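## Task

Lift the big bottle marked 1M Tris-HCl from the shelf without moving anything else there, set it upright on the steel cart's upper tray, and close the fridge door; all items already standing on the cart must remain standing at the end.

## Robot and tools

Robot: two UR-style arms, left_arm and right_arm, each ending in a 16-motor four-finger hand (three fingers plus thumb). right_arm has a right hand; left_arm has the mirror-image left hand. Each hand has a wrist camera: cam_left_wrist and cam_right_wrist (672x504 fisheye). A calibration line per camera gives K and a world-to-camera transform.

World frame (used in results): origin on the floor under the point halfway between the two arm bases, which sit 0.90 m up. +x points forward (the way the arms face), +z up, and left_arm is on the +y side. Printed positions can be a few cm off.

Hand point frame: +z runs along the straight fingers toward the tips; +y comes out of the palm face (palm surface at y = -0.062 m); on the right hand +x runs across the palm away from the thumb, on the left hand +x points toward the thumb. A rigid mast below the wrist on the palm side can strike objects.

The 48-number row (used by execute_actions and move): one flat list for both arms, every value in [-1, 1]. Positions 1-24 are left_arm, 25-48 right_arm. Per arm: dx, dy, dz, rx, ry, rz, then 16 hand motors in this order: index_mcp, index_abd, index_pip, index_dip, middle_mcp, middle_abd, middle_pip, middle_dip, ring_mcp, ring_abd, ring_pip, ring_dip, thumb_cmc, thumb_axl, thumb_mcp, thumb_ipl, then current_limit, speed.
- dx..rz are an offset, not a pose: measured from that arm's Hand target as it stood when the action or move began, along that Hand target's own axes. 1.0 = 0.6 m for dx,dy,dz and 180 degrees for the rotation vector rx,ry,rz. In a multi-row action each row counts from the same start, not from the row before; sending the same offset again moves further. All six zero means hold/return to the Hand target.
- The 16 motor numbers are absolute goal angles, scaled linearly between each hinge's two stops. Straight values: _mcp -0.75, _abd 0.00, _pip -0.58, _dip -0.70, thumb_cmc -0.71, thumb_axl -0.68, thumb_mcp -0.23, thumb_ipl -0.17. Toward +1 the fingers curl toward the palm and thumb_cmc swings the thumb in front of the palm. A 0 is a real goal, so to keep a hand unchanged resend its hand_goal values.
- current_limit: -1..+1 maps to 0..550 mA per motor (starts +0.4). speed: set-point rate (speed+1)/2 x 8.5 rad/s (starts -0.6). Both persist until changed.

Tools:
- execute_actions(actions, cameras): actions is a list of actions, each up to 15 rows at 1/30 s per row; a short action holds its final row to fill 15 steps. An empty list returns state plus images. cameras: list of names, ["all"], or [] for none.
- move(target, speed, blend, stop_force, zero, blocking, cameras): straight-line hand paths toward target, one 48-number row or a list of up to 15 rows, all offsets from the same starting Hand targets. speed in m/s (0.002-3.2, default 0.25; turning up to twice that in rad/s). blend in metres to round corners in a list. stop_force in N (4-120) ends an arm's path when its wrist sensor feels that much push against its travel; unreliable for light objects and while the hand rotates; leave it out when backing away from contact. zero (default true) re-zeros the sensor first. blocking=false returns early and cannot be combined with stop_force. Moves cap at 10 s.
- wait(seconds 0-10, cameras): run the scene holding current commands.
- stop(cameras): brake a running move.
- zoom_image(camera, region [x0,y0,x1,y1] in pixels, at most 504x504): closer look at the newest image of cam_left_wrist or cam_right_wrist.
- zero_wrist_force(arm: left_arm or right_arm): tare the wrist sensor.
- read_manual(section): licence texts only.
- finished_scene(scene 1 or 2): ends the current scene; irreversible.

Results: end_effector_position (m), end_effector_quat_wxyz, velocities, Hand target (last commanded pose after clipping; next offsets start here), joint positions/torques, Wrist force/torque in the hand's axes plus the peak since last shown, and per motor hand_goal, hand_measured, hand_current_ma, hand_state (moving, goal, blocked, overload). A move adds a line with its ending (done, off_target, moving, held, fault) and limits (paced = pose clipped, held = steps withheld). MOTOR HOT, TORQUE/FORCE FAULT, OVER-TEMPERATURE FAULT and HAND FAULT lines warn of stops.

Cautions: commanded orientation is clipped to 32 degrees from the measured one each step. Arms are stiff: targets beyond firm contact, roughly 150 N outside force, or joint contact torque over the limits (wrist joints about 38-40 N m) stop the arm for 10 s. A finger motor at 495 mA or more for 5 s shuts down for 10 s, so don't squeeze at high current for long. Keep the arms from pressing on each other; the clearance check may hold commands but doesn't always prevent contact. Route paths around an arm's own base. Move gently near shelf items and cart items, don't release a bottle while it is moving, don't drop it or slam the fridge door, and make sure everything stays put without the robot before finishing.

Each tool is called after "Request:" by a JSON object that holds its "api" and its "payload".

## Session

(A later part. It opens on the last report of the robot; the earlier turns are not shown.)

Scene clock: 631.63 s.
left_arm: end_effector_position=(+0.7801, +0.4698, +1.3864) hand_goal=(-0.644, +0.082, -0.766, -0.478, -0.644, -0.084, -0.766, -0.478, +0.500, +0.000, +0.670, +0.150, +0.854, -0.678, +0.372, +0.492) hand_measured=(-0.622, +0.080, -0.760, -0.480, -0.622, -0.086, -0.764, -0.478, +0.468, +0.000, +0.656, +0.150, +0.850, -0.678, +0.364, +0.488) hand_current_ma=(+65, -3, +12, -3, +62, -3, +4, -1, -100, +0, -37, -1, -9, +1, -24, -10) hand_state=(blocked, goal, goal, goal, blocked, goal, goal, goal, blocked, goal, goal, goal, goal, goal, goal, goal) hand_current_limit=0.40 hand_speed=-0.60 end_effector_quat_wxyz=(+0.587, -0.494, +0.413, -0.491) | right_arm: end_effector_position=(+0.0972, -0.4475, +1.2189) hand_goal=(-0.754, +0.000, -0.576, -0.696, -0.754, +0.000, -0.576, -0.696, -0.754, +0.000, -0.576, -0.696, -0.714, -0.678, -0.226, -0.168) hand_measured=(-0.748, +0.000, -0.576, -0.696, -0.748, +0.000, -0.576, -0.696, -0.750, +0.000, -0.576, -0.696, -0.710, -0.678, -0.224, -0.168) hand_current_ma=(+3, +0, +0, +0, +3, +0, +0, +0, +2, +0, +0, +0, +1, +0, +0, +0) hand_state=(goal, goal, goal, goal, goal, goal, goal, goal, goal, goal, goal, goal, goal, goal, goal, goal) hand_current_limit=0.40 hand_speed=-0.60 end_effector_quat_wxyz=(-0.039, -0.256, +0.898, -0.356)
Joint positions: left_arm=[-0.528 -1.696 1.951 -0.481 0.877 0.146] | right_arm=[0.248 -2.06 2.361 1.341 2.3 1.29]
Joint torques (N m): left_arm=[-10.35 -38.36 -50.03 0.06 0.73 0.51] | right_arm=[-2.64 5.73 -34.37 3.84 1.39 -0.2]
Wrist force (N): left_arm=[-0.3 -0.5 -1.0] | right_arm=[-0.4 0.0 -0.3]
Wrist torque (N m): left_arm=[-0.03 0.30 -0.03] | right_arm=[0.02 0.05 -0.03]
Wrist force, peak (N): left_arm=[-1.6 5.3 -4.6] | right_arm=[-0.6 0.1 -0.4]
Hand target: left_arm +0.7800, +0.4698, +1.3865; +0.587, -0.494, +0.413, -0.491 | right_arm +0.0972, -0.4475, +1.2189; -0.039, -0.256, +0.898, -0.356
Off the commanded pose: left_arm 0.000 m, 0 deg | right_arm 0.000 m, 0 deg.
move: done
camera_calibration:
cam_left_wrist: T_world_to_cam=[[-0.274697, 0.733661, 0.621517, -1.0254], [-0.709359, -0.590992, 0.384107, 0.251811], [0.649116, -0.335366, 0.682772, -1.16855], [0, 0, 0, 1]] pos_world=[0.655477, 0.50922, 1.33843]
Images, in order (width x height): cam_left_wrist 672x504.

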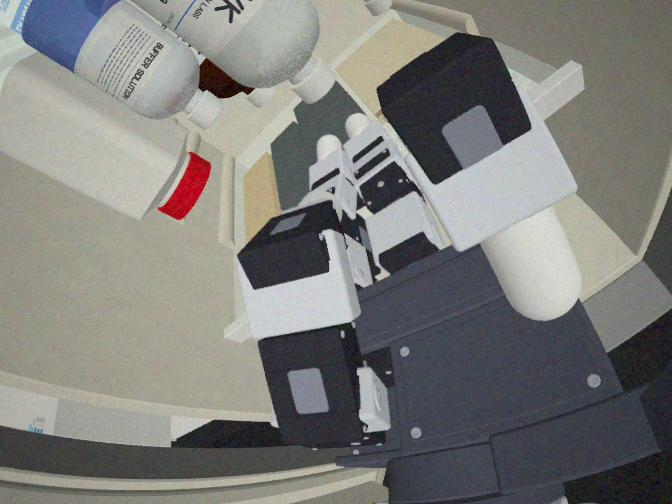

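Request:
{"api": "move", "payload": {"target": [-0.0052,0.0218,0.1238,0,0,0,-0.644,0.083,-0.766,-0.478,-0.644,-0.083,-0.766,-0.478,0.5,0,0.67,0.15,0.854,-0.677,0.373,0.492,0.4,-0.6,0,0,0,0,0,0,-0.754,0,-0.576,-0.696,-0.754,0,-0.576,-0.696,-0.754,0,-0.576,-0.696,-0.714,-0.678,-0.226,-0.168,0.4,-0.6], "speed": 0.04, "stop_force": 8, "cameras": ["cam_left_wrist"]}}

Request:
{"api": "zoom_image", "payload": {"camera": "cam_left_wrist", "region": [180, 20, 420, 260]}}

Scene clock: 662.03 s.
left_arm: end_effector_position=(+0.8537, +0.4863, +1.3864) hand_goal=(-0.644, +0.082, -0.766, -0.478, -0.644, -0.084, -0.766, -0.478, +0.500, +0.000, +0.670, +0.150, +0.854, -0.678, +0.372, +0.492) hand_measured=(-0.622, +0.080, -0.760, -0.480, -0.622, -0.086, -0.764, -0.478, +0.468, +0.000, +0.656, +0.150, +0.850, -0.678, +0.364, +0.488) hand_current_ma=(+64, -3, +12, -3, +61, -3, +4, -1, -100, +0, -37, -1, -9, +1, -24, -10) hand_state=(blocked, goal, goal, goal, blocked, goal, goal, goal, blocked, goal, goal, goal, goal, goal, goal, goal) hand_current_limit=0.40 hand_speed=-0.60 end_effector_quat_wxyz=(+0.587, -0.494, +0.413, -0.491) | right_arm: end_effector_position=(+0.0972, -0.4475, +1.2189) hand_goal=(-0.754, +0.000, -0.576, -0.696, -0.754, +0.000, -0.576, -0.696, -0.754, +0.000, -0.576, -0.696, -0.714, -0.678, -0.226, -0.168) hand_measured=(-0.748, +0.000, -0.576, -0.696, -0.748, +0.000, -0.576, -0.696, -0.750, +0.000, -0.576, -0.696, -0.710, -0.678, -0.224, -0.168) hand_current_ma=(+3, +0, +0, +0, +3, +0, +0, +0, +2, +0, +0, +0, +1, +0, +0, +0) hand_state=(goal, goal, goal, goal, goal, goal, goal, goal, goal, goal, goal, goal, goal, goal, goal, goal) hand_current_limit=0.40 hand_speed=-0.60 end_effector_quat_wxyz=(-0.039, -0.256, +0.898, -0.356)
Joint positions: left_arm=[-0.438 -1.571 1.834 -0.474 0.965 0.121] | right_arm=[0.248 -2.06 2.361 1.341 2.3 1.29]
Joint torques (N m): left_arm=[-16.96 -56.89 -37.37 -3.98 -0.65 2.13] | right_arm=[-0.94 5.74 -34.12 3.51 1.28 -0.19]
Wrist force (N): left_arm=[-0.3 -0.2 -0.7] | right_arm=[-0.4 0.3 -0.3]
Wrist torque (N m): left_arm=[-0.08 0.28 -0.06] | right_arm=[0.06 0.06 -0.03]
Wrist force, peak (N): left_arm=[-0.4 -0.7 -1.5] | right_arm=[-0.8 0.1 -0.2]
Hand target: left_arm +0.8537, +0.4863, +1.3864; +0.587, -0.494, +0.413, -0.491 | right_arm +0.0972, -0.4475, +1.2189; -0.039, -0.256, +0.898, -0.356
Off the commanded pose: left_arm 0.000 m, 0 deg | right_arm 0.000 m, 0 deg.
move: done
camera_calibration:
cam_left_wrist: T_world_to_cam=[[-0.274697, 0.733661, 0.621517, -1.01727], [-0.709359, -0.590992, 0.384107, 0.313674], [0.649116, -0.335366, 0.682772, -1.21089], [0, 0, 0, 1]] pos_world=[0.729077, 0.52562, 1.33853]
Images, in order (width x height): cam_left_wrist 672x504.

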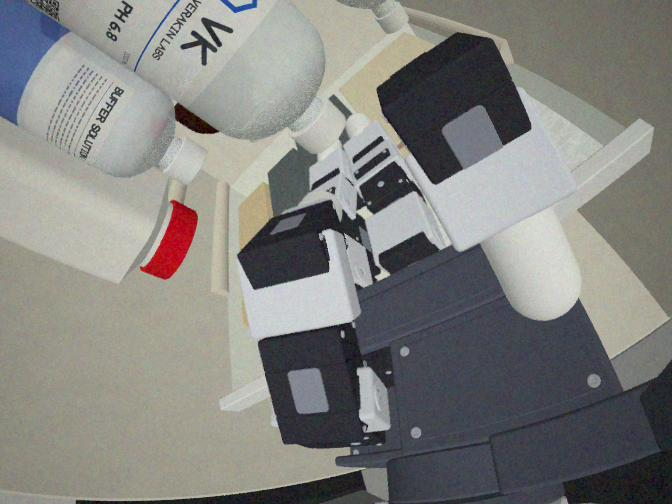

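Scaled by 2.100 from the camera's 672x504 image, which has a finer 960x720 frame.

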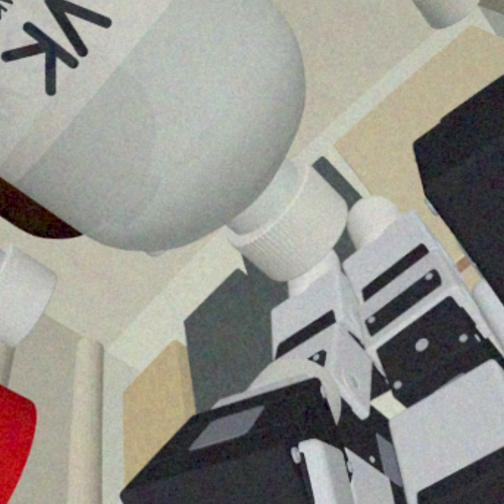

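Request:
{"api": "move", "payload": {"target": [0.0007,0.0087,0.0490,0,0,0,-0.644,0.083,-0.766,-0.478,-0.644,-0.083,-0.766,-0.478,0.5,0,0.67,0.15,0.854,-0.677,0.373,0.492,0.4,-0.6,0,0,0,0,0,0,-0.754,0,-0.576,-0.696,-0.754,0,-0.576,-0.696,-0.754,0,-0.576,-0.696,-0.714,-0.678,-0.226,-0.168,0.4,-0.6], "speed": 0.03, "stop_force": 6, "cameras": ["cam_left_wrist"]}}

Request:
{"api": "zoom_image", "payload": {"camera": "cam_left_wrist", "region": [220, 60, 440, 280]}}

Scene clock: 691.70 s.
left_arm: end_effector_position=(+0.8832, +0.4911, +1.3863) hand_goal=(-0.644, +0.082, -0.766, -0.478, -0.644, -0.084, -0.766, -0.478, +0.500, +0.000, +0.670, +0.150, +0.854, -0.678, +0.372, +0.492) hand_measured=(-0.622, +0.080, -0.760, -0.480, -0.622, -0.086, -0.764, -0.478, +0.468, +0.000, +0.656, +0.150, +0.850, -0.678, +0.364, +0.488) hand_current_ma=(+64, -3, +12, -3, +61, -3, +4, -1, -100, +0, -37, -1, -9, +1, -24, -10) hand_state=(blocked, goal, goal, goal, blocked, goal, goal, goal, blocked, goal, goal, goal, goal, goal, goal, goal) hand_current_limit=0.40 hand_speed=-0.60 end_effector_quat_wxyz=(+0.587, -0.494, +0.413, -0.491) | right_arm: end_effector_position=(+0.0972, -0.4475, +1.2189) hand_goal=(-0.754, +0.000, -0.576, -0.696, -0.754, +0.000, -0.576, -0.696, -0.754, +0.000, -0.576, -0.696, -0.714, -0.678, -0.226, -0.168) hand_measured=(-0.748, +0.000, -0.576, -0.696, -0.748, +0.000, -0.576, -0.696, -0.750, +0.000, -0.576, -0.696, -0.710, -0.678, -0.224, -0.168) hand_current_ma=(+3, +0, +0, +0, +3, +0, +0, +0, +2, +0, +0, +0, +1, +0, +0, +0) hand_state=(goal, goal, goal, goal, goal, goal, goal, goal, goal, goal, goal, goal, goal, goal, goal, goal) hand_current_limit=0.40 hand_speed=-0.60 end_effector_quat_wxyz=(-0.039, -0.256, +0.898, -0.356)
Joint positions: left_arm=[-0.41 -1.522 1.784 -0.469 0.993 0.114] | right_arm=[0.248 -2.06 2.361 1.341 2.3 1.29]
Joint torques (N m): left_arm=[-15.26 -61.12 -37.88 -3.88 -0.89 1.92] | right_arm=[-1.13 5.34 -35.02 3.73 1.25 0.1]
Wrist force (N): left_arm=[-0.2 0.0 -0.5] | right_arm=[-0.4 0.0 -0.2]
Wrist torque (N m): left_arm=[-0.03 0.21 -0.04] | right_arm=[0.01 0.05 -0.03]
Wrist force, peak (N): left_arm=[-0.6 0.0 -1.4] | right_arm=[-0.6 0.3 -0.7]
Hand target: left_arm +0.8832, +0.4911, +1.3863; +0.587, -0.494, +0.413, -0.491 | right_arm +0.0972, -0.4475, +1.2189; -0.039, -0.256, +0.898, -0.356
Off the commanded pose: left_arm 0.000 m, 0 deg | right_arm 0.000 m, 0 deg.
move: done
camera_calibration:
cam_left_wrist: T_world_to_cam=[[-0.274697, 0.733661, 0.621517, -1.0127], [-0.709359, -0.590992, 0.384107, 0.337534], [0.649116, -0.335366, 0.682772, -1.22833], [0, 0, 0, 1]] pos_world=[0.758577, 0.53052, 1.33843]
Images, in order (width x height): cam_left_wrist 672x504.

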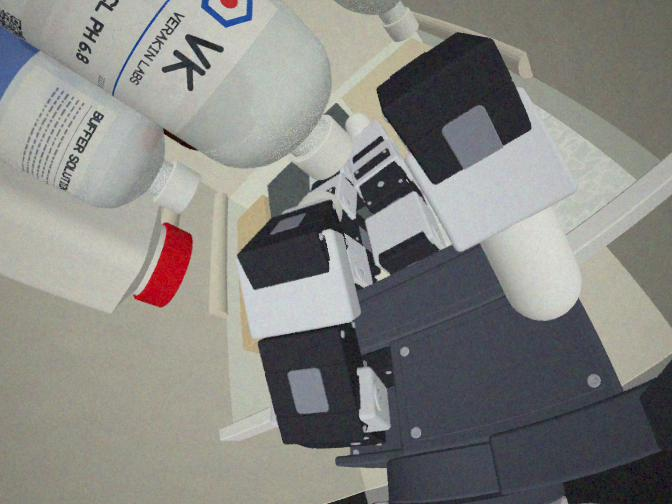

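Scaled by 2.291 from the camera's 672x504 image, which has a finer 960x720 frame.

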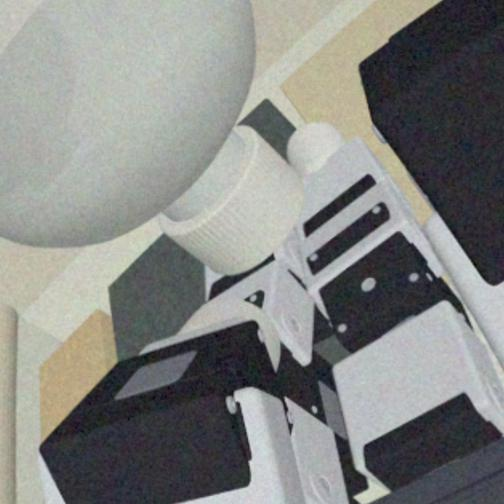

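Request:
{"api": "execute_actions", "payload": {"actions": [[[0,0,0,0,0,0,-0.644,0.083,-0.766,0.1,-0.644,-0.083,-0.766,0.1,0.5,0,0.67,0.15,0.854,-0.677,0.373,0.492,0.2,-0.8,0,0,0,0,0,0,-0.754,0,-0.576,-0.696,-0.754,0,-0.576,-0.696,-0.754,0,-0.576,-0.696,-0.714,-0.678,-0.226,-0.168,0.4,-0.6]],[[0,0,0,0,0,0,-0.644,0.083,-0.766,0.1,-0.644,-0.083,-0.766,0.1,0.5,0,0.67,0.15,0.854,-0.677,0.373,0.492,0.2,-0.8,0,0,0,0,0,0,-0.754,0,-0.576,-0.696,-0.754,0,-0.576,-0.696,-0.754,0,-0.576,-0.696,-0.714,-0.678,-0.226,-0.168,0.4,-0.6]]], "cameras": ["cam_left_wrist"]}}

Request:
{"api": "zoom_image", "payload": {"camera": "cam_left_wrist", "region": [220, 60, 440, 280]}}

Scene clock: 732.83 s.
left_arm: end_effector_position=(+0.8832, +0.4911, +1.3863) hand_goal=(-0.644, +0.082, -0.766, +0.100, -0.644, -0.084, -0.766, +0.100, +0.500, +0.000, +0.670, +0.150, +0.854, -0.678, +0.372, +0.492) hand_measured=(-0.638, +0.080, -0.766, +0.090, -0.622, -0.086, -0.764, +0.098, +0.468, +0.000, +0.656, +0.150, +0.850, -0.678, +0.364, +0.488) hand_current_ma=(+11, -4, +0, -23, +61, -3, +4, -5, -100, +0, -37, -1, -9, +1, -24, -10) hand_state=(goal, goal, goal, goal, blocked, goal, goal, goal, blocked, goal, goal, goal, goal, goal, goal, goal) hand_current_limit=0.20 hand_speed=-0.80 end_effector_quat_wxyz=(+0.587, -0.494, +0.413, -0.491) | right_arm: end_effector_position=(+0.0972, -0.4475, +1.2189) hand_goal=(-0.754, +0.000, -0.576, -0.696, -0.754, +0.000, -0.576, -0.696, -0.754, +0.000, -0.576, -0.696, -0.714, -0.678, -0.226, -0.168) hand_measured=(-0.748, +0.000, -0.576, -0.696, -0.748, +0.000, -0.576, -0.696, -0.750, +0.000, -0.576, -0.696, -0.710, -0.678, -0.224, -0.168) hand_current_ma=(+3, +0, +0, +0, +3, +0, +0, +0, +2, +0, +0, +0, +1, +0, +0, +0) hand_state=(goal, goal, goal, goal, goal, goal, goal, goal, goal, goal, goal, goal, goal, goal, goal, goal) hand_current_limit=0.40 hand_speed=-0.60 end_effector_quat_wxyz=(-0.039, -0.256, +0.898, -0.356)
Joint positions: left_arm=[-0.41 -1.522 1.784 -0.469 0.993 0.114] | right_arm=[0.248 -2.06 2.361 1.341 2.3 1.29]
Joint torques (N m): left_arm=[-17.42 -60.64 -37.33 -4 -0.87 2.06] | right_arm=[-0.42 4.31 -34.32 3.44 1.23 0.1]
Wrist force (N): left_arm=[-0.1 -0.5 -0.2] | right_arm=[-0.6 0.4 -0.2]
Wrist torque (N m): left_arm=[-0.03 0.23 -0.04] | right_arm=[0.07 0.08 -0.04]
Wrist force, peak (N): left_arm=[-0.3 -0.2 -1.5] | right_arm=[-0.6 0.2 -0.6]
Hand target: left_arm +0.8832, +0.4911, +1.3863; +0.587, -0.494, +0.413, -0.491 | right_arm +0.0972, -0.4475, +1.2189; -0.039, -0.256, +0.898, -0.356
Off the commanded pose: left_arm 0.000 m, 0 deg | right_arm 0.000 m, 0 deg.
camera_calibration:
cam_left_wrist: T_world_to_cam=[[-0.274697, 0.733661, 0.621517, -1.0127], [-0.709359, -0.590992, 0.384107, 0.337534], [0.649116, -0.335366, 0.682772, -1.22833], [0, 0, 0, 1]] pos_world=[0.758577, 0.53052, 1.33843]
Images, in order (width x height): cam_left_wrist 672x504.

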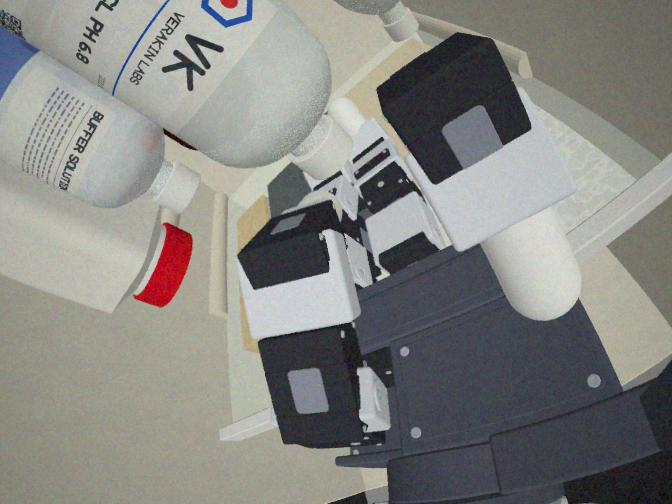

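Scaled by 2.291 from the camera's 672x504 image, which has a finer 960x720 frame.

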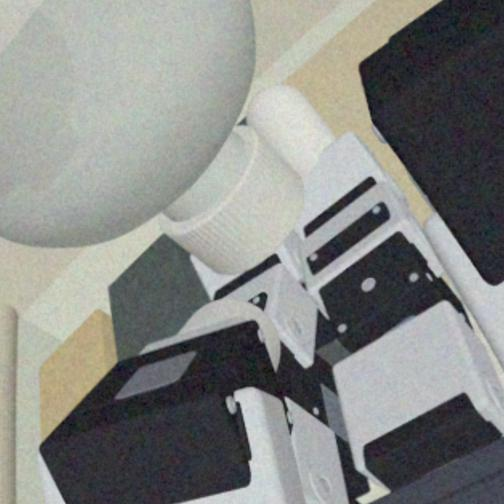

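Request:
{"api": "move", "payload": {"target": [0,0,0,0,0,0,-0.644,0.083,-0.766,0.3,-0.644,-0.083,-0.766,0.3,0.5,0,0.67,0.15,0.854,-0.677,0.373,0.492,0.2,-0.8,0,0,0,0,0,0,-0.754,0,-0.576,-0.696,-0.754,0,-0.576,-0.696,-0.754,0,-0.576,-0.696,-0.714,-0.678,-0.226,-0.168,0.4,-0.6], "speed": 0.03}}

Scene clock: 747.90 s.
left_arm: end_effector_position=(+0.8832, +0.4911, +1.3864) hand_goal=(-0.644, +0.082, -0.766, +0.300, -0.644, -0.084, -0.766, +0.300, +0.500, +0.000, +0.670, +0.150, +0.854, -0.678, +0.372, +0.492) hand_measured=(-0.660, +0.066, -0.776, +0.282, -0.632, -0.084, -0.764, +0.298, +0.468, +0.000, +0.656, +0.150, +0.850, -0.678, +0.364, +0.488) hand_current_ma=(-40, -34, -24, -48, +29, -1, +3, -5, -100, +0, -37, -1, -9, +1, -24, -10) hand_state=(goal, goal, goal, goal, goal, goal, goal, goal, blocked, goal, goal, goal, goal, goal, goal, goal) hand_current_limit=0.20 hand_speed=-0.80 end_effector_quat_wxyz=(+0.587, -0.494, +0.413, -0.491) | right_arm: end_effector_position=(+0.0972, -0.4475, +1.2189) hand_goal=(-0.754, +0.000, -0.576, -0.696, -0.754, +0.000, -0.576, -0.696, -0.754, +0.000, -0.576, -0.696, -0.714, -0.678, -0.226, -0.168) hand_measured=(-0.748, +0.000, -0.576, -0.696, -0.748, +0.000, -0.576, -0.696, -0.750, +0.000, -0.576, -0.696, -0.710, -0.678, -0.224, -0.168) hand_current_ma=(+3, +0, +0, +0, +3, +0, +0, +0, +2, +0, +0, +0, +1, +0, +0, +0) hand_state=(goal, goal, goal, goal, goal, goal, goal, goal, goal, goal, goal, goal, goal, goal, goal, goal) hand_current_limit=0.40 hand_speed=-0.60 end_effector_quat_wxyz=(-0.039, -0.256, +0.898, -0.356)
Joint positions: left_arm=[-0.41 -1.522 1.784 -0.469 0.993 0.114] | right_arm=[0.248 -2.06 2.361 1.341 2.3 1.29]
Joint torques (N m): left_arm=[-13.61 -59.68 -37.28 -3.98 -1.04 1.63] | right_arm=[-0.69 6.32 -34.8 3.37 1.02 -0.19]
Wrist force (N): left_arm=[1.0 -1.5 0.8] | right_arm=[-0.5 0.3 -0.1]
Wrist torque (N m): left_arm=[-0.04 0.23 0.02] | right_arm=[0.04 0.07 -0.04]
Wrist force, peak (N): left_arm=[0.8 -1.3 1.9] | right_arm=[-0.3 0.4 -0.4]
Hand target: left_arm +0.8832, +0.4911, +1.3863; +0.587, -0.494, +0.413, -0.491 | right_arm +0.0972, -0.4475, +1.2189; -0.039, -0.256, +0.898, -0.356
Off the commanded pose: left_arm 0.000 m, 0 deg | right_arm 0.000 m, 0 deg.
move: done

Request:
{"api": "move", "payload": {"target": [0.0067,0.0023,0.0131,0,0,0,-0.644,0.083,-0.766,0.3,-0.644,-0.083,-0.766,0.3,0.5,0,0.67,0.15,0.854,-0.677,0.373,0.492,0.2,-0.8,0,0,0,0,0,0,-0.754,0,-0.576,-0.696,-0.754,0,-0.576,-0.696,-0.754,0,-0.576,-0.696,-0.714,-0.678,-0.226,-0.168,0.4,-0.6], "speed": 0.02, "stop_force": 6, "cameras": ["cam_left_wrist"]}}

Request:
{"api": "zoom_image", "payload": {"camera": "cam_left_wrist", "region": [220, 60, 440, 280]}}

Scene clock: 768.93 s.
left_arm: end_effector_position=(+0.8917, +0.4886, +1.3863) hand_goal=(-0.644, +0.082, -0.766, +0.300, -0.644, -0.084, -0.766, +0.300, +0.500, +0.000, +0.670, +0.150, +0.854, -0.678, +0.372, +0.492) hand_measured=(-0.636, +0.078, -0.766, +0.298, -0.632, -0.084, -0.764, +0.298, +0.468, +0.000, +0.656, +0.150, +0.850, -0.678, +0.364, +0.488) hand_current_ma=(+16, -6, -1, -4, +29, -1, +3, -5, -100, +0, -37, -1, -9, +1, -24, -10) hand_state=(goal, goal, goal, goal, goal, goal, goal, goal, blocked, goal, goal, goal, goal, goal, goal, goal) hand_current_limit=0.20 hand_speed=-0.80 end_effector_quat_wxyz=(+0.587, -0.494, +0.413, -0.491) | right_arm: end_effector_position=(+0.0972, -0.4475, +1.2189) hand_goal=(-0.754, +0.000, -0.576, -0.696, -0.754, +0.000, -0.576, -0.696, -0.754, +0.000, -0.576, -0.696, -0.714, -0.678, -0.226, -0.168) hand_measured=(-0.748, +0.000, -0.576, -0.696, -0.748, +0.000, -0.576, -0.696, -0.750, +0.000, -0.576, -0.696, -0.710, -0.678, -0.224, -0.168) hand_current_ma=(+3, +0, +0, +0, +3, +0, +0, +0, +2, +0, +0, +0, +1, +0, +0, +0) hand_state=(goal, goal, goal, goal, goal, goal, goal, goal, goal, goal, goal, goal, goal, goal, goal, goal) hand_current_limit=0.40 hand_speed=-0.60 end_effector_quat_wxyz=(-0.039, -0.256, +0.898, -0.356)
Joint positions: left_arm=[-0.408 -1.507 1.768 -0.467 0.994 0.114] | right_arm=[0.248 -2.06 2.361 1.341 2.3 1.29]
Joint torques (N m): left_arm=[6.77 -61.06 -38 -2.06 -0.4 -3.26] | right_arm=[-1.12 7.48 -35.14 3.44 1.21 -0.15]
Wrist force (N): left_arm=[-0.8 -0.2 -0.9] | right_arm=[-0.3 -0.1 0.0]
Wrist torque (N m): left_arm=[-0.02 0.28 -0.08] | right_arm=[-0.02 0.04 -0.03]
Wrist force, peak (N): left_arm=[1.5 -1.6 1.0] | right_arm=[-0.8 0.0 -0.3]
Hand target: left_arm +0.8917, +0.4886, +1.3863; +0.587, -0.494, +0.413, -0.491 | right_arm +0.0972, -0.4475, +1.2189; -0.039, -0.256, +0.898, -0.356
Off the commanded pose: left_arm 0.000 m, 0 deg | right_arm 0.000 m, 0 deg.
move: done
camera_calibration:
cam_left_wrist: T_world_to_cam=[[-0.274697, 0.733661, 0.621517, -1.00851], [-0.709359, -0.590992, 0.384107, 0.342157], [0.649116, -0.335366, 0.682772, -1.23475], [0, 0, 0, 1]] pos_world=[0.767177, 0.52802, 1.33843]
Images, in order (width x height): cam_left_wrist 672x504.

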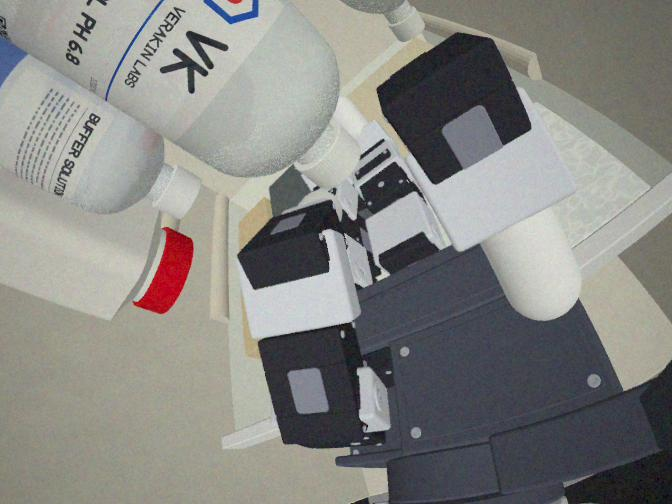

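Scaled by 2.291 from the camera's 672x504 image, which has a finer 960x720 frame.

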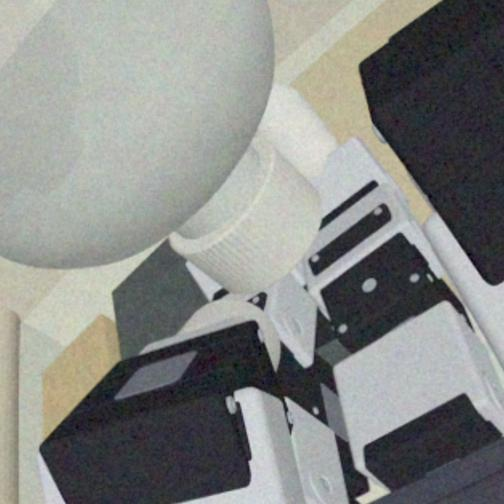

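Request:
{"api": "move", "payload": {"target": [0,0.0023,0.0131,0,0,0,-0.644,0.083,-0.766,0.3,-0.644,-0.083,-0.766,0.3,0.5,0,0.67,0.15,0.854,-0.677,0.373,0.492,0.2,-0.8,0,0,0,0,0,0,-0.754,0,-0.576,-0.696,-0.754,0,-0.576,-0.696,-0.754,0,-0.576,-0.696,-0.714,-0.678,-0.226,-0.168,0.4,-0.6], "speed": 0.02, "stop_force": 6}}

Request:
{"api": "move", "payload": {"target": [0,0,0,0,0,0,-0.644,0.083,-0.766,0.6,-0.644,-0.083,-0.766,0.6,0.5,0,0.67,0.15,0.854,-0.677,0.373,0.492,0.2,-0.8,0,0,0,0,0,0,-0.754,0,-0.576,-0.696,-0.754,0,-0.576,-0.696,-0.754,0,-0.576,-0.696,-0.714,-0.678,-0.226,-0.168,0.4,-0.6], "speed": 0.02, "cameras": ["cam_left_wrist"]}}

Request:
{"api": "zoom_image", "payload": {"camera": "cam_left_wrist", "region": [220, 60, 440, 280]}}

Scene clock: 784.30 s.
left_arm: end_effector_position=(+0.8996, +0.4900, +1.3863) hand_goal=(-0.644, +0.082, -0.766, +0.300, -0.644, -0.084, -0.766, +0.300, +0.500, +0.000, +0.670, +0.150, +0.854, -0.678, +0.372, +0.492) hand_measured=(-0.636, +0.078, -0.766, +0.298, -0.632, -0.084, -0.764, +0.298, +0.468, +0.000, +0.656, +0.150, +0.850, -0.678, +0.364, +0.488) hand_current_ma=(+16, -5, -1, -4, +29, -1, +3, -5, -100, +0, -37, -1, -9, +1, -24, -10) hand_state=(goal, goal, goal, goal, goal, goal, goal, goal, blocked, goal, goal, goal, goal, goal, goal, goal) hand_current_limit=0.20 hand_speed=-0.80 end_effector_quat_wxyz=(+0.587, -0.494, +0.413, -0.491) | right_arm: end_effector_position=(+0.0972, -0.4475, +1.2189) hand_goal=(-0.754, +0.000, -0.576, -0.696, -0.754, +0.000, -0.576, -0.696, -0.754, +0.000, -0.576, -0.696, -0.714, -0.678, -0.226, -0.168) hand_measured=(-0.748, +0.000, -0.576, -0.696, -0.748, +0.000, -0.576, -0.696, -0.750, +0.000, -0.576, -0.696, -0.710, -0.678, -0.224, -0.168) hand_current_ma=(+3, +0, +0, +0, +3, +0, +0, +0, +2, +0, +0, +0, +1, +0, +0, +0) hand_state=(goal, goal, goal, goal, goal, goal, goal, goal, goal, goal, goal, goal, goal, goal, goal, goal) hand_current_limit=0.40 hand_speed=-0.60 end_effector_quat_wxyz=(-0.039, -0.256, +0.898, -0.356)
Joint positions: left_arm=[-0.401 -1.494 1.754 -0.466 1.001 0.112] | right_arm=[0.248 -2.06 2.361 1.341 2.3 1.29]
Joint torques (N m): left_arm=[-23.72 -53.11 -39.72 -3.6 -1.06 1.47] | right_arm=[-0.47 6.4 -35.11 3.23 1.33 -0.07]
Wrist force (N): left_arm=[-0.3 -0.2 -0.8] | right_arm=[-0.2 -0.2 -0.2]
Wrist torque (N m): left_arm=[-0.01 0.24 -0.03] | right_arm=[-0.02 0.03 -0.02]
Wrist force, peak (N): left_arm=[-0.3 -0.8 -1.1] | right_arm=[-0.5 0.0 -0.6]
Hand target: left_arm +0.8996, +0.4900, +1.3863; +0.587, -0.494, +0.413, -0.491 | right_arm +0.0972, -0.4475, +1.2189; -0.039, -0.256, +0.898, -0.356
Off the commanded pose: left_arm 0.000 m, 0 deg | right_arm 0.000 m, 0 deg.
move: done

Scene clock: 785.00 s.
left_arm: end_effector_position=(+0.8996, +0.4900, +1.3863) hand_goal=(-0.644, +0.082, -0.766, +0.600, -0.644, -0.084, -0.766, +0.600, +0.500, +0.000, +0.670, +0.150, +0.854, -0.678, +0.372, +0.492) hand_measured=(-0.636, +0.078, -0.766, +0.598, -0.632, -0.084, -0.764, +0.598, +0.468, +0.000, +0.656, +0.150, +0.850, -0.678, +0.364, +0.488) hand_current_ma=(+16, -5, -1, -4, +29, -1, +3, -5, -100, +0, -37, -1, -9, +1, -24, -10) hand_state=(goal, goal, goal, goal, goal, goal, goal, goal, blocked, goal, goal, goal, goal, goal, goal, goal) hand_current_limit=0.20 hand_speed=-0.80 end_effector_quat_wxyz=(+0.587, -0.494, +0.413, -0.491) | right_arm: end_effector_position=(+0.0972, -0.4475, +1.2189) hand_goal=(-0.754, +0.000, -0.576, -0.696, -0.754, +0.000, -0.576, -0.696, -0.754, +0.000, -0.576, -0.696, -0.714, -0.678, -0.226, -0.168) hand_measured=(-0.748, +0.000, -0.576, -0.696, -0.748, +0.000, -0.576, -0.696, -0.750, +0.000, -0.576, -0.696, -0.710, -0.678, -0.224, -0.168) hand_current_ma=(+3, +0, +0, +0, +3, +0, +0, +0, +2, +0, +0, +0, +1, +0, +0, +0) hand_state=(goal, goal, goal, goal, goal, goal, goal, goal, goal, goal, goal, goal, goal, goal, goal, goal) hand_current_limit=0.40 hand_speed=-0.60 end_effector_quat_wxyz=(-0.039, -0.256, +0.898, -0.356)
Joint positions: left_arm=[-0.401 -1.494 1.754 -0.466 1.001 0.112] | right_arm=[0.248 -2.06 2.361 1.341 2.3 1.29]
Joint torques (N m): left_arm=[-23.23 -52.8 -40.3 -4.04 -0.91 1.35] | right_arm=[-1.56 5.65 -35.46 3.22 1.13 -0.04]
Wrist force (N): left_arm=[0.0 -0.1 -1.2] | right_arm=[-0.2 0.3 0.1]
Wrist torque (N m): left_arm=[0.02 0.20 0.00] | right_arm=[0.03 0.02 -0.01]
Wrist force, peak (N): left_arm=[-0.5 -0.4 -1.3] | right_arm=[-0.4 0.2 -0.5]
Hand target: left_arm +0.8996, +0.4900, +1.3863; +0.587, -0.494, +0.413, -0.491 | right_arm +0.0972, -0.4475, +1.2189; -0.039, -0.256, +0.898, -0.356
Off the commanded pose: left_arm 0.000 m, 0 deg | right_arm 0.000 m, 0 deg.
move: done
camera_calibration:
cam_left_wrist: T_world_to_cam=[[-0.274697, 0.733661, 0.621517, -1.00739], [-0.709359, -0.590992, 0.384107, 0.348518], [0.649116, -0.335366, 0.682772, -1.23935], [0, 0, 0, 1]] pos_world=[0.774977, 0.52942, 1.33843]
Images, in order (width x height): cam_left_wrist 672x504.

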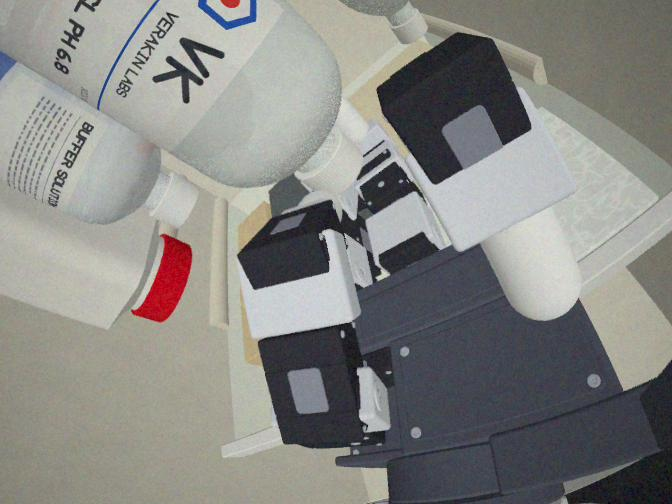

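Scaled by 2.291 from the camera's 672x504 image, which has a finer 960x720 frame.

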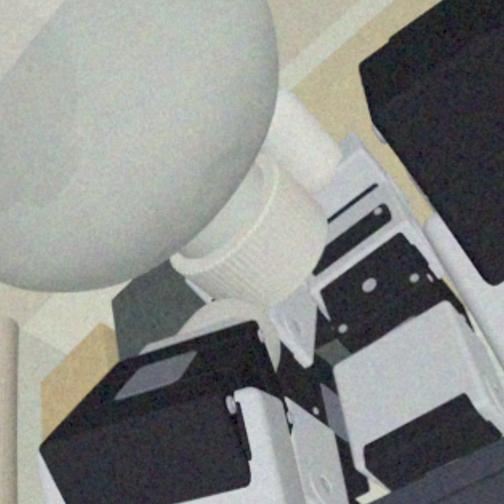

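Request:
{"api": "move", "payload": {"target": [0,0.0020,0.0115,0,0,0,-0.644,0.083,-0.766,0.65,-0.644,-0.083,-0.766,0.65,0.5,0,0.67,0.15,0.854,-0.677,0.373,0.492,0.25,-0.8,0,0,0,0,0,0,-0.754,0,-0.576,-0.696,-0.754,0,-0.576,-0.696,-0.754,0,-0.576,-0.696,-0.714,-0.678,-0.226,-0.168,0.4,-0.6], "speed": 0.02, "stop_force": 6}}

Request:
{"api": "move", "payload": {"target": [0,0,0,0,0,0,-0.644,0.083,-0.6,0.65,-0.644,-0.083,-0.6,0.65,0.5,0,0.67,0.15,0.854,-0.677,0.373,0.492,0.25,-0.8,0,0,0,0,0,0,-0.754,0,-0.576,-0.696,-0.754,0,-0.576,-0.696,-0.754,0,-0.576,-0.696,-0.714,-0.678,-0.226,-0.168,0.4,-0.6], "speed": 0.02}}

Scene clock: 797.87 s.
left_arm: end_effector_position=(+0.8993, +0.4913, +1.3856) hand_goal=(-0.644, +0.082, -0.766, +0.650, -0.644, -0.084, -0.766, +0.650, +0.500, +0.000, +0.670, +0.150, +0.854, -0.678, +0.372, +0.492) hand_measured=(-0.636, +0.078, -0.766, +0.648, -0.632, -0.084, -0.764, +0.648, +0.468, +0.000, +0.656, +0.150, +0.850, -0.678, +0.364, +0.488) hand_current_ma=(+17, -5, +0, -4, +29, -1, +3, -5, -100, +0, -37, -1, -9, +0, -24, -10) hand_state=(goal, goal, goal, goal, goal, goal, goal, goal, blocked, goal, goal, goal, goal, goal, goal, goal) hand_current_limit=0.25 hand_speed=-0.80 end_effector_quat_wxyz=(+0.588, -0.494, +0.412, -0.490) | right_arm: end_effector_position=(+0.0972, -0.4475, +1.2189) hand_goal=(-0.754, +0.000, -0.576, -0.696, -0.754, +0.000, -0.576, -0.696, -0.754, +0.000, -0.576, -0.696, -0.714, -0.678, -0.226, -0.168) hand_measured=(-0.748, +0.000, -0.576, -0.696, -0.748, +0.000, -0.576, -0.696, -0.750, +0.000, -0.576, -0.696, -0.710, -0.678, -0.224, -0.168) hand_current_ma=(+3, +0, +0, +0, +3, +0, +0, +0, +2, +0, +0, +0, +1, +0, +0, +0) hand_state=(goal, goal, goal, goal, goal, goal, goal, goal, goal, goal, goal, goal, goal, goal, goal, goal) hand_current_limit=0.40 hand_speed=-0.60 end_effector_quat_wxyz=(-0.039, -0.256, +0.898, -0.356)
Joint positions: left_arm=[-0.4 -1.495 1.755 -0.466 1 0.112] | right_arm=[0.248 -2.06 2.361 1.341 2.3 1.29]
Joint torques (N m): left_arm=[1.02 -46.72 -45.83 -3.13 0.5 -0.1] | right_arm=[-0.78 5.95 -34.9 3.18 1.24 -0.23]
Wrist force (N): left_arm=[-0.1 -0.5 -0.8] | right_arm=[-0.4 0.1 0.1]
Wrist torque (N m): left_arm=[-0.06 0.21 0.00] | right_arm=[0.00 0.06 -0.04]
Wrist force, peak (N): left_arm=[0.0 0.3 -1.9] | right_arm=[-0.7 0.3 -0.1]
Hand target: left_arm +0.8993, +0.4913, +1.3856; +0.588, -0.494, +0.412, -0.490 (not the last commanded pose) | right_arm +0.0972, -0.4475, +1.2189; -0.039, -0.256, +0.898, -0.356
Off the commanded pose: left_arm 0.007 m, 0 deg | right_arm 0.000 m, 0 deg.
FORCE FAULT: contact force on the left arm reached its limit, and that arm stopped. The contact can be on any part of that arm, not only on its tool. That arm's remaining commands of this call were not run. That arm is still stopped at the end of this call. That arm stays stopped for about 10 more seconds. Until then a move that you send moves the other arm only, and its call returns only when the move has ended. Once the stop has ended, the next robot result says so. If the stop ends while you think or write, that arm runs what you send next, counted from a new Hand target: where the arm stands when the stop ends. While its stop runs, that arm, its gripper or tool too, takes no new command. Until it ends, the stop uses up actions while you think or wait. An arm that is not stopped still takes commands.
move: fault (left_arm)

not run: an earlier result of this reply reported a stop or a fault. Calls in your next reply go to the robot.

Request:
{"api": "wait", "payload": {"seconds": 1}}

Scene clock: 876.00 s.
left_arm: end_effector_position=(+0.8993, +0.4913, +1.3856) hand_goal=(-0.644, +0.082, -0.766, +0.650, -0.644, -0.084, -0.766, +0.650, +0.500, +0.000, +0.670, +0.150, +0.854, -0.678, +0.372, +0.492) hand_measured=(-0.636, +0.078, -0.766, +0.648, -0.632, -0.084, -0.764, +0.648, +0.468, +0.000, +0.656, +0.150, +0.850, -0.678, +0.364, +0.488) hand_current_ma=(+17, -5, +0, -4, +29, -1, +3, -5, -100, +0, -37, -1, -9, +0, -24, -10) hand_state=(goal, goal, goal, goal, goal, goal, goal, goal, blocked, goal, goal, goal, goal, goal, goal, goal) hand_current_limit=0.25 hand_speed=-0.80 end_effector_quat_wxyz=(+0.588, -0.494, +0.412, -0.490) | right_arm: end_effector_position=(+0.0972, -0.4475, +1.2189) hand_goal=(-0.754, +0.000, -0.576, -0.696, -0.754, +0.000, -0.576, -0.696, -0.754, +0.000, -0.576, -0.696, -0.714, -0.678, -0.226, -0.168) hand_measured=(-0.748, +0.000, -0.576, -0.696, -0.748, +0.000, -0.576, -0.696, -0.750, +0.000, -0.576, -0.696, -0.710, -0.678, -0.224, -0.168) hand_current_ma=(+3, +0, +0, +0, +3, +0, +0, +0, +2, +0, +0, +0, +1, +0, +0, +0) hand_state=(goal, goal, goal, goal, goal, goal, goal, goal, goal, goal, goal, goal, goal, goal, goal, goal) hand_current_limit=0.40 hand_speed=-0.60 end_effector_quat_wxyz=(-0.039, -0.256, +0.898, -0.356)
Joint positions: left_arm=[-0.4 -1.495 1.755 -0.466 1 0.112] | right_arm=[0.248 -2.06 2.361 1.341 2.3 1.29]
Joint torques (N m): left_arm=[0.57 -47.94 -44.41 -3.09 0.38 -0.22] | right_arm=[-0.82 7.63 -34.58 3.15 1.33 -0.26]
Wrist force (N): left_arm=[-0.2 -0.4 -0.7] | right_arm=[-0.1 0.2 -0.1]
Wrist torque (N m): left_arm=[-0.05 0.23 0.00] | right_arm=[0.03 0.02 -0.01]
Wrist force, peak (N): left_arm=[-0.8 -0.2 -1.4] | right_arm=[-0.7 0.1 -0.3]
Hand target: left_arm +0.8993, +0.4913, +1.3856; +0.588, -0.494, +0.412, -0.490 (not the last commanded pose) | right_arm +0.0972, -0.4475, +1.2189; -0.039, -0.256, +0.898, -0.356
Off the commanded pose: left_arm 0.007 m, 0 deg | right_arm 0.000 m, 0 deg.
FORCE FAULT, CONTINUED: the left arm's stop, for the force fault that an earlier result reported, is over. The rest of the stop counts as 19 of the actions that you can send in this scene. During its stop the left arm's controller moved it back a little. That arm's target is now where it stood when the stop ended, not its last command. That arm accepts commands again.
wait: 1.00 s; at rest from the start

Request:
{"api": "move", "payload": {"target": [[0,0,0,0,0,0,-0.644,0.083,-0.766,0.45,-0.644,-0.083,-0.766,0.45,0.5,0,0.67,0.15,0.854,-0.677,0.373,0.492,0.25,-0.8,0,0,0,0,0,0,-0.754,0,-0.576,-0.696,-0.754,0,-0.576,-0.696,-0.754,0,-0.576,-0.696,-0.714,-0.678,-0.226,-0.168,0.4,-0.6],[-0.0093,-0.0023,-0.0052,0,0.0547,-0.0096,-0.644,0.083,-0.766,0.45,-0.644,-0.083,-0.766,0.45,0.5,0,0.67,0.15,0.854,-0.677,0.373,0.492,0.25,-0.8,0,0,0,0,0,0,-0.754,0,-0.576,-0.696,-0.754,0,-0.576,-0.696,-0.754,0,-0.576,-0.696,-0.714,-0.678,-0.226,-0.168,0.4,-0.6]], "speed": 0.02, "cameras": ["cam_left_wrist"]}}

Request:
{"api": "zoom_image", "payload": {"camera": "cam_left_wrist", "region": [220, 60, 440, 280]}}

Scene clock: 895.47 s.
left_arm: end_effector_position=(+0.8950, +0.4963, +1.3864) hand_goal=(-0.644, +0.082, -0.766, +0.450, -0.644, -0.084, -0.766, +0.450, +0.500, +0.000, +0.670, +0.150, +0.854, -0.678, +0.372, +0.492) hand_measured=(-0.636, +0.078, -0.766, +0.452, -0.632, -0.084, -0.764, +0.454, +0.468, +0.000, +0.656, +0.150, +0.850, -0.678, +0.364, +0.488) hand_current_ma=(+17, -5, +0, +5, +29, -1, +3, +6, -100, +0, -37, -1, -9, +0, -24, -10) hand_state=(goal, goal, goal, goal, goal, goal, goal, goal, blocked, goal, goal, goal, goal, goal, goal, goal) hand_current_limit=0.25 hand_speed=-0.80 end_effector_quat_wxyz=(+0.543, -0.456, +0.454, -0.540) | right_arm: end_effector_position=(+0.0972, -0.4475, +1.2189) hand_goal=(-0.754, +0.000, -0.576, -0.696, -0.754, +0.000, -0.576, -0.696, -0.754, +0.000, -0.576, -0.696, -0.714, -0.678, -0.226, -0.168) hand_measured=(-0.748, +0.000, -0.576, -0.696, -0.748, +0.000, -0.576, -0.696, -0.750, +0.000, -0.576, -0.696, -0.710, -0.678, -0.224, -0.168) hand_current_ma=(+3, +0, +0, +0, +3, +0, +0, +0, +2, +0, +0, +0, +1, +0, +0, +0) hand_state=(goal, goal, goal, goal, goal, goal, goal, goal, goal, goal, goal, goal, goal, goal, goal, goal) hand_current_limit=0.40 hand_speed=-0.60 end_effector_quat_wxyz=(-0.039, -0.256, +0.898, -0.356)
Joint positions: left_arm=[-0.327 -1.506 1.765 -0.441 1.243 0.059] | right_arm=[0.248 -2.06 2.361 1.341 2.3 1.29]
Joint torques (N m): left_arm=[-11.08 -58.48 -37.87 -0.87 -0.81 -0.19] | right_arm=[-0.53 6.8 -34.87 3.22 1.36 -0.13]
Wrist force (N): left_arm=[-0.3 -0.8 -1.0] | right_arm=[-0.3 -0.2 -0.3]
Wrist torque (N m): left_arm=[-0.07 0.27 -0.03] | right_arm=[-0.01 0.05 -0.03]
Wrist force, peak (N): left_arm=[-0.4 0.0 -1.9] | right_arm=[-0.7 0.4 0.0]
Hand target: left_arm +0.8950, +0.4962, +1.3864; +0.543, -0.456, +0.454, -0.540 | right_arm +0.0972, -0.4475, +1.2189; -0.039, -0.256, +0.898, -0.356
Off the commanded pose: left_arm 0.000 m, 0 deg | right_arm 0.000 m, 0 deg.
move: done
camera_calibration:
cam_left_wrist: T_world_to_cam=[[-0.14428, 0.769882, 0.621663, -1.14824], [-0.799851, -0.460616, 0.384802, 0.364242], [0.5826, -0.441718, 0.682248, -1.12126], [0, 0, 0, 1]] pos_world=[0.77892, 0.556499, 1.33864]
Images, in order (width x height): cam_left_wrist 672x504.

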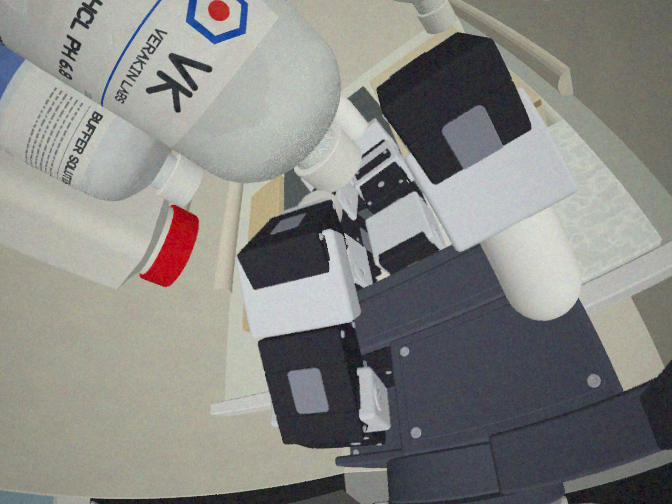

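Scaled by 2.291 from the camera's 672x504 image, which has a finer 960x720 frame.

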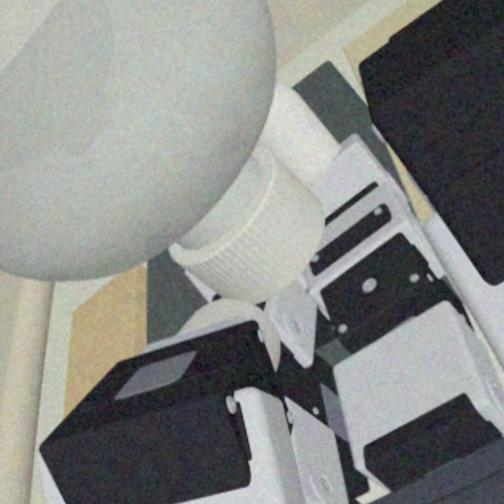

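Request:
{"api": "move", "payload": {"target": [0,0.0020,0.0115,0,0,0,-0.644,0.083,-0.766,0.45,-0.644,-0.083,-0.766,0.45,0.5,0,0.67,0.15,0.854,-0.677,0.373,0.492,0.25,-0.8,0,0,0,0,0,0,-0.754,0,-0.576,-0.696,-0.754,0,-0.576,-0.696,-0.754,0,-0.576,-0.696,-0.714,-0.678,-0.226,-0.168,0.4,-0.6], "speed": 0.02, "stop_force": 6}}

Request:
{"api": "move", "payload": {"target": [0,0,0,0,0,0,-0.644,0.083,-0.766,0.65,-0.644,-0.083,-0.766,0.65,0.5,0,0.67,0.15,0.854,-0.677,0.373,0.492,0.25,-0.8,0,0,0,0,0,0,-0.754,0,-0.576,-0.696,-0.754,0,-0.576,-0.696,-0.754,0,-0.576,-0.696,-0.714,-0.678,-0.226,-0.168,0.4,-0.6], "speed": 0.02}}

Scene clock: 908.07 s.
left_arm: end_effector_position=(+0.9020, +0.4963, +1.3864) hand_goal=(-0.644, +0.082, -0.766, +0.450, -0.644, -0.084, -0.766, +0.450, +0.500, +0.000, +0.670, +0.150, +0.854, -0.678, +0.372, +0.492) hand_measured=(-0.636, +0.078, -0.766, +0.452, -0.632, -0.084, -0.764, +0.454, +0.468, +0.000, +0.656, +0.150, +0.850, -0.678, +0.364, +0.488) hand_current_ma=(+17, -5, +0, +5, +29, -1, +3, +6, -100, +0, -37, -1, -9, +0, -24, -10) hand_state=(goal, goal, goal, goal, goal, goal, goal, goal, blocked, goal, goal, goal, goal, goal, goal, goal) hand_current_limit=0.25 hand_speed=-0.80 end_effector_quat_wxyz=(+0.543, -0.456, +0.454, -0.540) | right_arm: end_effector_position=(+0.0972, -0.4475, +1.2189) hand_goal=(-0.754, +0.000, -0.576, -0.696, -0.754, +0.000, -0.576, -0.696, -0.754, +0.000, -0.576, -0.696, -0.714, -0.678, -0.226, -0.168) hand_measured=(-0.748, +0.000, -0.576, -0.696, -0.748, +0.000, -0.576, -0.696, -0.750, +0.000, -0.576, -0.696, -0.710, -0.678, -0.224, -0.168) hand_current_ma=(+3, +0, +0, +0, +3, +0, +0, +0, +2, +0, +0, +0, +1, +0, +0, +0) hand_state=(goal, goal, goal, goal, goal, goal, goal, goal, goal, goal, goal, goal, goal, goal, goal, goal) hand_current_limit=0.40 hand_speed=-0.60 end_effector_quat_wxyz=(-0.039, -0.256, +0.898, -0.356)
Joint positions: left_arm=[-0.324 -1.494 1.752 -0.44 1.246 0.059] | right_arm=[0.248 -2.06 2.361 1.341 2.3 1.29]
Joint torques (N m): left_arm=[-10.5 -61.16 -38.13 -2.27 -0.85 -2.27] | right_arm=[-1.05 6.9 -35.01 2.91 1.27 -0.04]
Wrist force (N): left_arm=[-0.3 -0.4 -0.9] | right_arm=[-0.3 0.0 -0.2]
Wrist torque (N m): left_arm=[-0.03 0.28 -0.04] | right_arm=[0.01 0.04 -0.02]
Wrist force, peak (N): left_arm=[0.1 -0.4 -1.9] | right_arm=[-0.7 0.5 -0.3]
Hand target: left_arm +0.9020, +0.4963, +1.3864; +0.543, -0.456, +0.454, -0.540 | right_arm +0.0972, -0.4475, +1.2189; -0.039, -0.256, +0.898, -0.356
Off the commanded pose: left_arm 0.000 m, 0 deg | right_arm 0.000 m, 0 deg.
move: done

Scene clock: 908.63 s.
left_arm: end_effector_position=(+0.9020, +0.4963, +1.3864) hand_goal=(-0.644, +0.082, -0.766, +0.650, -0.644, -0.084, -0.766, +0.650, +0.500, +0.000, +0.670, +0.150, +0.854, -0.678, +0.372, +0.492) hand_measured=(-0.636, +0.078, -0.766, +0.648, -0.632, -0.084, -0.764, +0.648, +0.468, +0.000, +0.656, +0.150, +0.850, -0.678, +0.364, +0.488) hand_current_ma=(+17, -5, +0, -4, +29, -1, +3, -5, -100, +0, -37, -1, -9, +0, -24, -10) hand_state=(goal, goal, goal, goal, goal, goal, goal, goal, blocked, goal, goal, goal, goal, goal, goal, goal) hand_current_limit=0.25 hand_speed=-0.80 end_effector_quat_wxyz=(+0.543, -0.456, +0.454, -0.540) | right_arm: end_effector_position=(+0.0972, -0.4475, +1.2189) hand_goal=(-0.754, +0.000, -0.576, -0.696, -0.754, +0.000, -0.576, -0.696, -0.754, +0.000, -0.576, -0.696, -0.714, -0.678, -0.226, -0.168) hand_measured=(-0.748, +0.000, -0.576, -0.696, -0.748, +0.000, -0.576, -0.696, -0.750, +0.000, -0.576, -0.696, -0.710, -0.678, -0.224, -0.168) hand_current_ma=(+3, +0, +0, +0, +3, +0, +0, +0, +2, +0, +0, +0, +1, +0, +0, +0) hand_state=(goal, goal, goal, goal, goal, goal, goal, goal, goal, goal, goal, goal, goal, goal, goal, goal) hand_current_limit=0.40 hand_speed=-0.60 end_effector_quat_wxyz=(-0.039, -0.256, +0.898, -0.356)
Joint positions: left_arm=[-0.324 -1.494 1.752 -0.44 1.246 0.059] | right_arm=[0.248 -2.06 2.361 1.341 2.3 1.29]
Joint torques (N m): left_arm=[-10.11 -64.57 -38.09 -3.69 -0.67 -1.4] | right_arm=[-1.02 7.06 -34.49 3.1 1.31 0.02]
Wrist force (N): left_arm=[-0.4 -0.5 -1.1] | right_arm=[-0.1 0.0 -0.3]
Wrist torque (N m): left_arm=[-0.02 0.30 -0.05] | right_arm=[0.03 0.02 -0.01]
Wrist force, peak (N): left_arm=[-0.8 -0.8 -1.1] | right_arm=[-0.9 0.1 -0.3]
Hand target: left_arm +0.9020, +0.4963, +1.3864; +0.543, -0.456, +0.454, -0.540 | right_arm +0.0972, -0.4475, +1.2189; -0.039, -0.256, +0.898, -0.356
Off the commanded pose: left_arm 0.000 m, 0 deg | right_arm 0.000 m, 0 deg.
move: done

Request:
{"api": "move", "payload": {"target": [0,0.0030,0.0172,0,0,0,-0.644,0.083,-0.766,0.65,-0.644,-0.083,-0.766,0.65,0.5,0,0.67,0.15,0.854,-0.677,0.373,0.492,0.25,-0.8,0,0,0,0,0,0,-0.754,0,-0.576,-0.696,-0.754,0,-0.576,-0.696,-0.754,0,-0.576,-0.696,-0.714,-0.678,-0.226,-0.168,0.4,-0.6], "speed": 0.02, "stop_force": 6}}

Request:
{"api": "move", "payload": {"target": [0,0,0,0,0,0,-0.644,0.12,-0.474,0.65,-0.644,-0.12,-0.474,0.65,0.5,0,0.67,0.15,0.854,-0.677,0.373,0.492,0.25,-0.8,0,0,0,0,0,0,-0.754,0,-0.576,-0.696,-0.754,0,-0.576,-0.696,-0.754,0,-0.576,-0.696,-0.714,-0.678,-0.226,-0.168,0.4,-0.6], "speed": 0.02, "cameras": ["cam_left_wrist"]}}

Request:
{"api": "zoom_image", "payload": {"camera": "cam_left_wrist", "region": [220, 60, 440, 280]}}

Scene clock: 923.63 s.
left_arm: end_effector_position=(+0.9125, +0.4963, +1.3864) hand_goal=(-0.644, +0.082, -0.766, +0.650, -0.644, -0.084, -0.766, +0.650, +0.500, +0.000, +0.670, +0.150, +0.854, -0.678, +0.372, +0.492) hand_measured=(-0.636, +0.078, -0.766, +0.648, -0.632, -0.084, -0.764, +0.648, +0.468, +0.000, +0.656, +0.150, +0.850, -0.678, +0.364, +0.488) hand_current_ma=(+17, -5, +0, -4, +29, -1, +3, -5, -100, +0, -37, -1, -9, +0, -24, -10) hand_state=(goal, goal, goal, goal, goal, goal, goal, goal, blocked, goal, goal, goal, goal, goal, goal, goal) hand_current_limit=0.25 hand_speed=-0.80 end_effector_quat_wxyz=(+0.543, -0.456, +0.454, -0.540) | right_arm: end_effector_position=(+0.0972, -0.4475, +1.2189) hand_goal=(-0.754, +0.000, -0.576, -0.696, -0.754, +0.000, -0.576, -0.696, -0.754, +0.000, -0.576, -0.696, -0.714, -0.678, -0.226, -0.168) hand_measured=(-0.748, +0.000, -0.576, -0.696, -0.748, +0.000, -0.576, -0.696, -0.750, +0.000, -0.576, -0.696, -0.710, -0.678, -0.224, -0.168) hand_current_ma=(+3, +0, +0, +0, +3, +0, +0, +0, +2, +0, +0, +0, +1, +0, +0, +0) hand_state=(goal, goal, goal, goal, goal, goal, goal, goal, goal, goal, goal, goal, goal, goal, goal, goal) hand_current_limit=0.40 hand_speed=-0.60 end_effector_quat_wxyz=(-0.039, -0.256, +0.898, -0.356)
Joint positions: left_arm=[-0.318 -1.477 1.733 -0.438 1.252 0.058] | right_arm=[0.248 -2.06 2.361 1.341 2.3 1.29]
Joint torques (N m): left_arm=[-12.7 -63.21 -37.26 -4.12 -0.85 -0.94] | right_arm=[-0.33 7.02 -34.84 2.97 1.12 0.09]
Wrist force (N): left_arm=[-0.4 -0.4 -1.1] | right_arm=[-0.2 0.0 0.0]
Wrist torque (N m): left_arm=[0.00 0.30 -0.04] | right_arm=[0.00 0.02 -0.02]
Wrist force, peak (N): left_arm=[-0.5 -1.0 -1.4] | right_arm=[-0.6 0.1 -0.4]
Hand target: left_arm +0.9125, +0.4963, +1.3864; +0.543, -0.456, +0.454, -0.540 | right_arm +0.0972, -0.4475, +1.2189; -0.039, -0.256, +0.898, -0.356
Off the commanded pose: left_arm 0.000 m, 0 deg | right_arm 0.000 m, 0 deg.
move: done

Scene clock: 924.30 s.
left_arm: end_effector_position=(+0.9125, +0.4963, +1.3864) hand_goal=(-0.644, +0.120, -0.474, +0.650, -0.644, -0.120, -0.474, +0.650, +0.500, +0.000, +0.670, +0.150, +0.854, -0.678, +0.372, +0.492) hand_measured=(-0.636, +0.106, -0.474, +0.648, -0.632, -0.110, -0.474, +0.648, +0.468, +0.000, +0.656, +0.150, +0.850, -0.678, +0.364, +0.488) hand_current_ma=(+17, -28, -1, -4, +29, +19, -1, -4, -100, +0, -37, -1, -9, +0, -24, -10) hand_state=(goal, goal, goal, goal, goal, goal, goal, goal, blocked, goal, goal, goal, goal, goal, goal, goal) hand_current_limit=0.25 hand_speed=-0.80 end_effector_quat_wxyz=(+0.543, -0.456, +0.454, -0.540) | right_arm: end_effector_position=(+0.0972, -0.4475, +1.2189) hand_goal=(-0.754, +0.000, -0.576, -0.696, -0.754, +0.000, -0.576, -0.696, -0.754, +0.000, -0.576, -0.696, -0.714, -0.678, -0.226, -0.168) hand_measured=(-0.748, +0.000, -0.576, -0.696, -0.748, +0.000, -0.576, -0.696, -0.750, +0.000, -0.576, -0.696, -0.710, -0.678, -0.224, -0.168) hand_current_ma=(+3, +0, +0, +0, +3, +0, +0, +0, +2, +0, +0, +0, +1, +0, +0, +0) hand_state=(goal, goal, goal, goal, goal, goal, goal, goal, goal, goal, goal, goal, goal, goal, goal, goal) hand_current_limit=0.40 hand_speed=-0.60 end_effector_quat_wxyz=(-0.039, -0.256, +0.898, -0.356)
Joint positions: left_arm=[-0.318 -1.477 1.733 -0.438 1.252 0.058] | right_arm=[0.248 -2.06 2.361 1.341 2.3 1.29]
Joint torques (N m): left_arm=[-14.04 -65.55 -37.34 -4.09 -0.87 0.61] | right_arm=[-0.93 7.72 -35.23 3.09 1.16 -0.37]
Wrist force (N): left_arm=[-0.3 -0.3 -1.1] | right_arm=[-0.4 0.1 -0.2]
Wrist torque (N m): left_arm=[0.00 0.29 -0.04] | right_arm=[0.03 0.06 -0.03]
Wrist force, peak (N): left_arm=[-0.3 -0.6 -1.5] | right_arm=[-0.4 0.2 -0.4]
Hand target: left_arm +0.9125, +0.4963, +1.3864; +0.543, -0.456, +0.454, -0.540 | right_arm +0.0972, -0.4475, +1.2189; -0.039, -0.256, +0.898, -0.356
Off the commanded pose: left_arm 0.000 m, 0 deg | right_arm 0.000 m, 0 deg.
move: done
camera_calibration:
cam_left_wrist: T_world_to_cam=[[-0.144331, 0.769853, 0.621687, -1.14569], [-0.799842, -0.460663, 0.384762, 0.378312], [0.582599, -0.441718, 0.682249, -1.13146], [0, 0, 0, 1]] pos_world=[0.79642, 0.556499, 1.33864]
Images, in order (width x height): cam_left_wrist 672x504.

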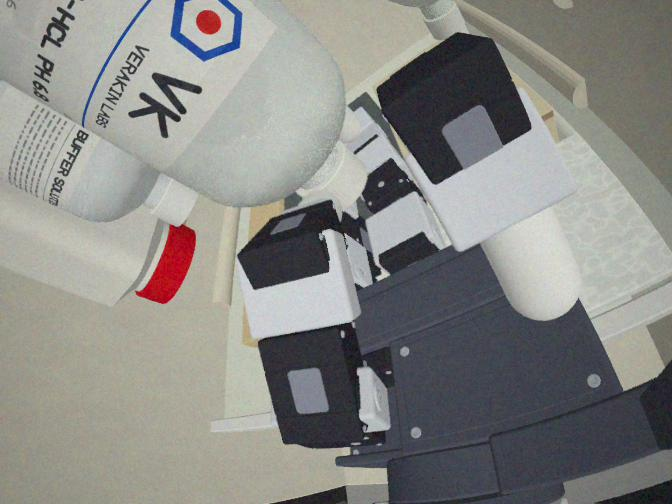

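Scaled by 2.291 from the camera's 672x504 image, which has a finer 960x720 frame.

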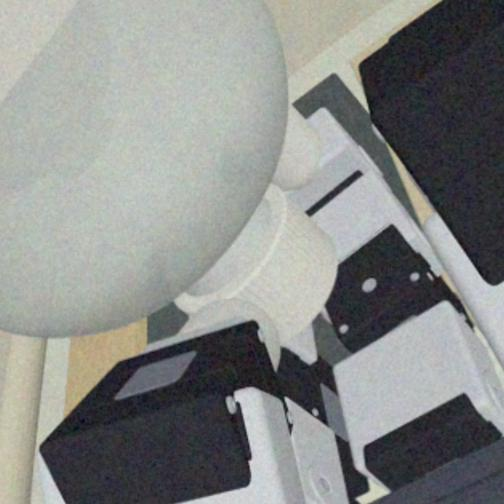

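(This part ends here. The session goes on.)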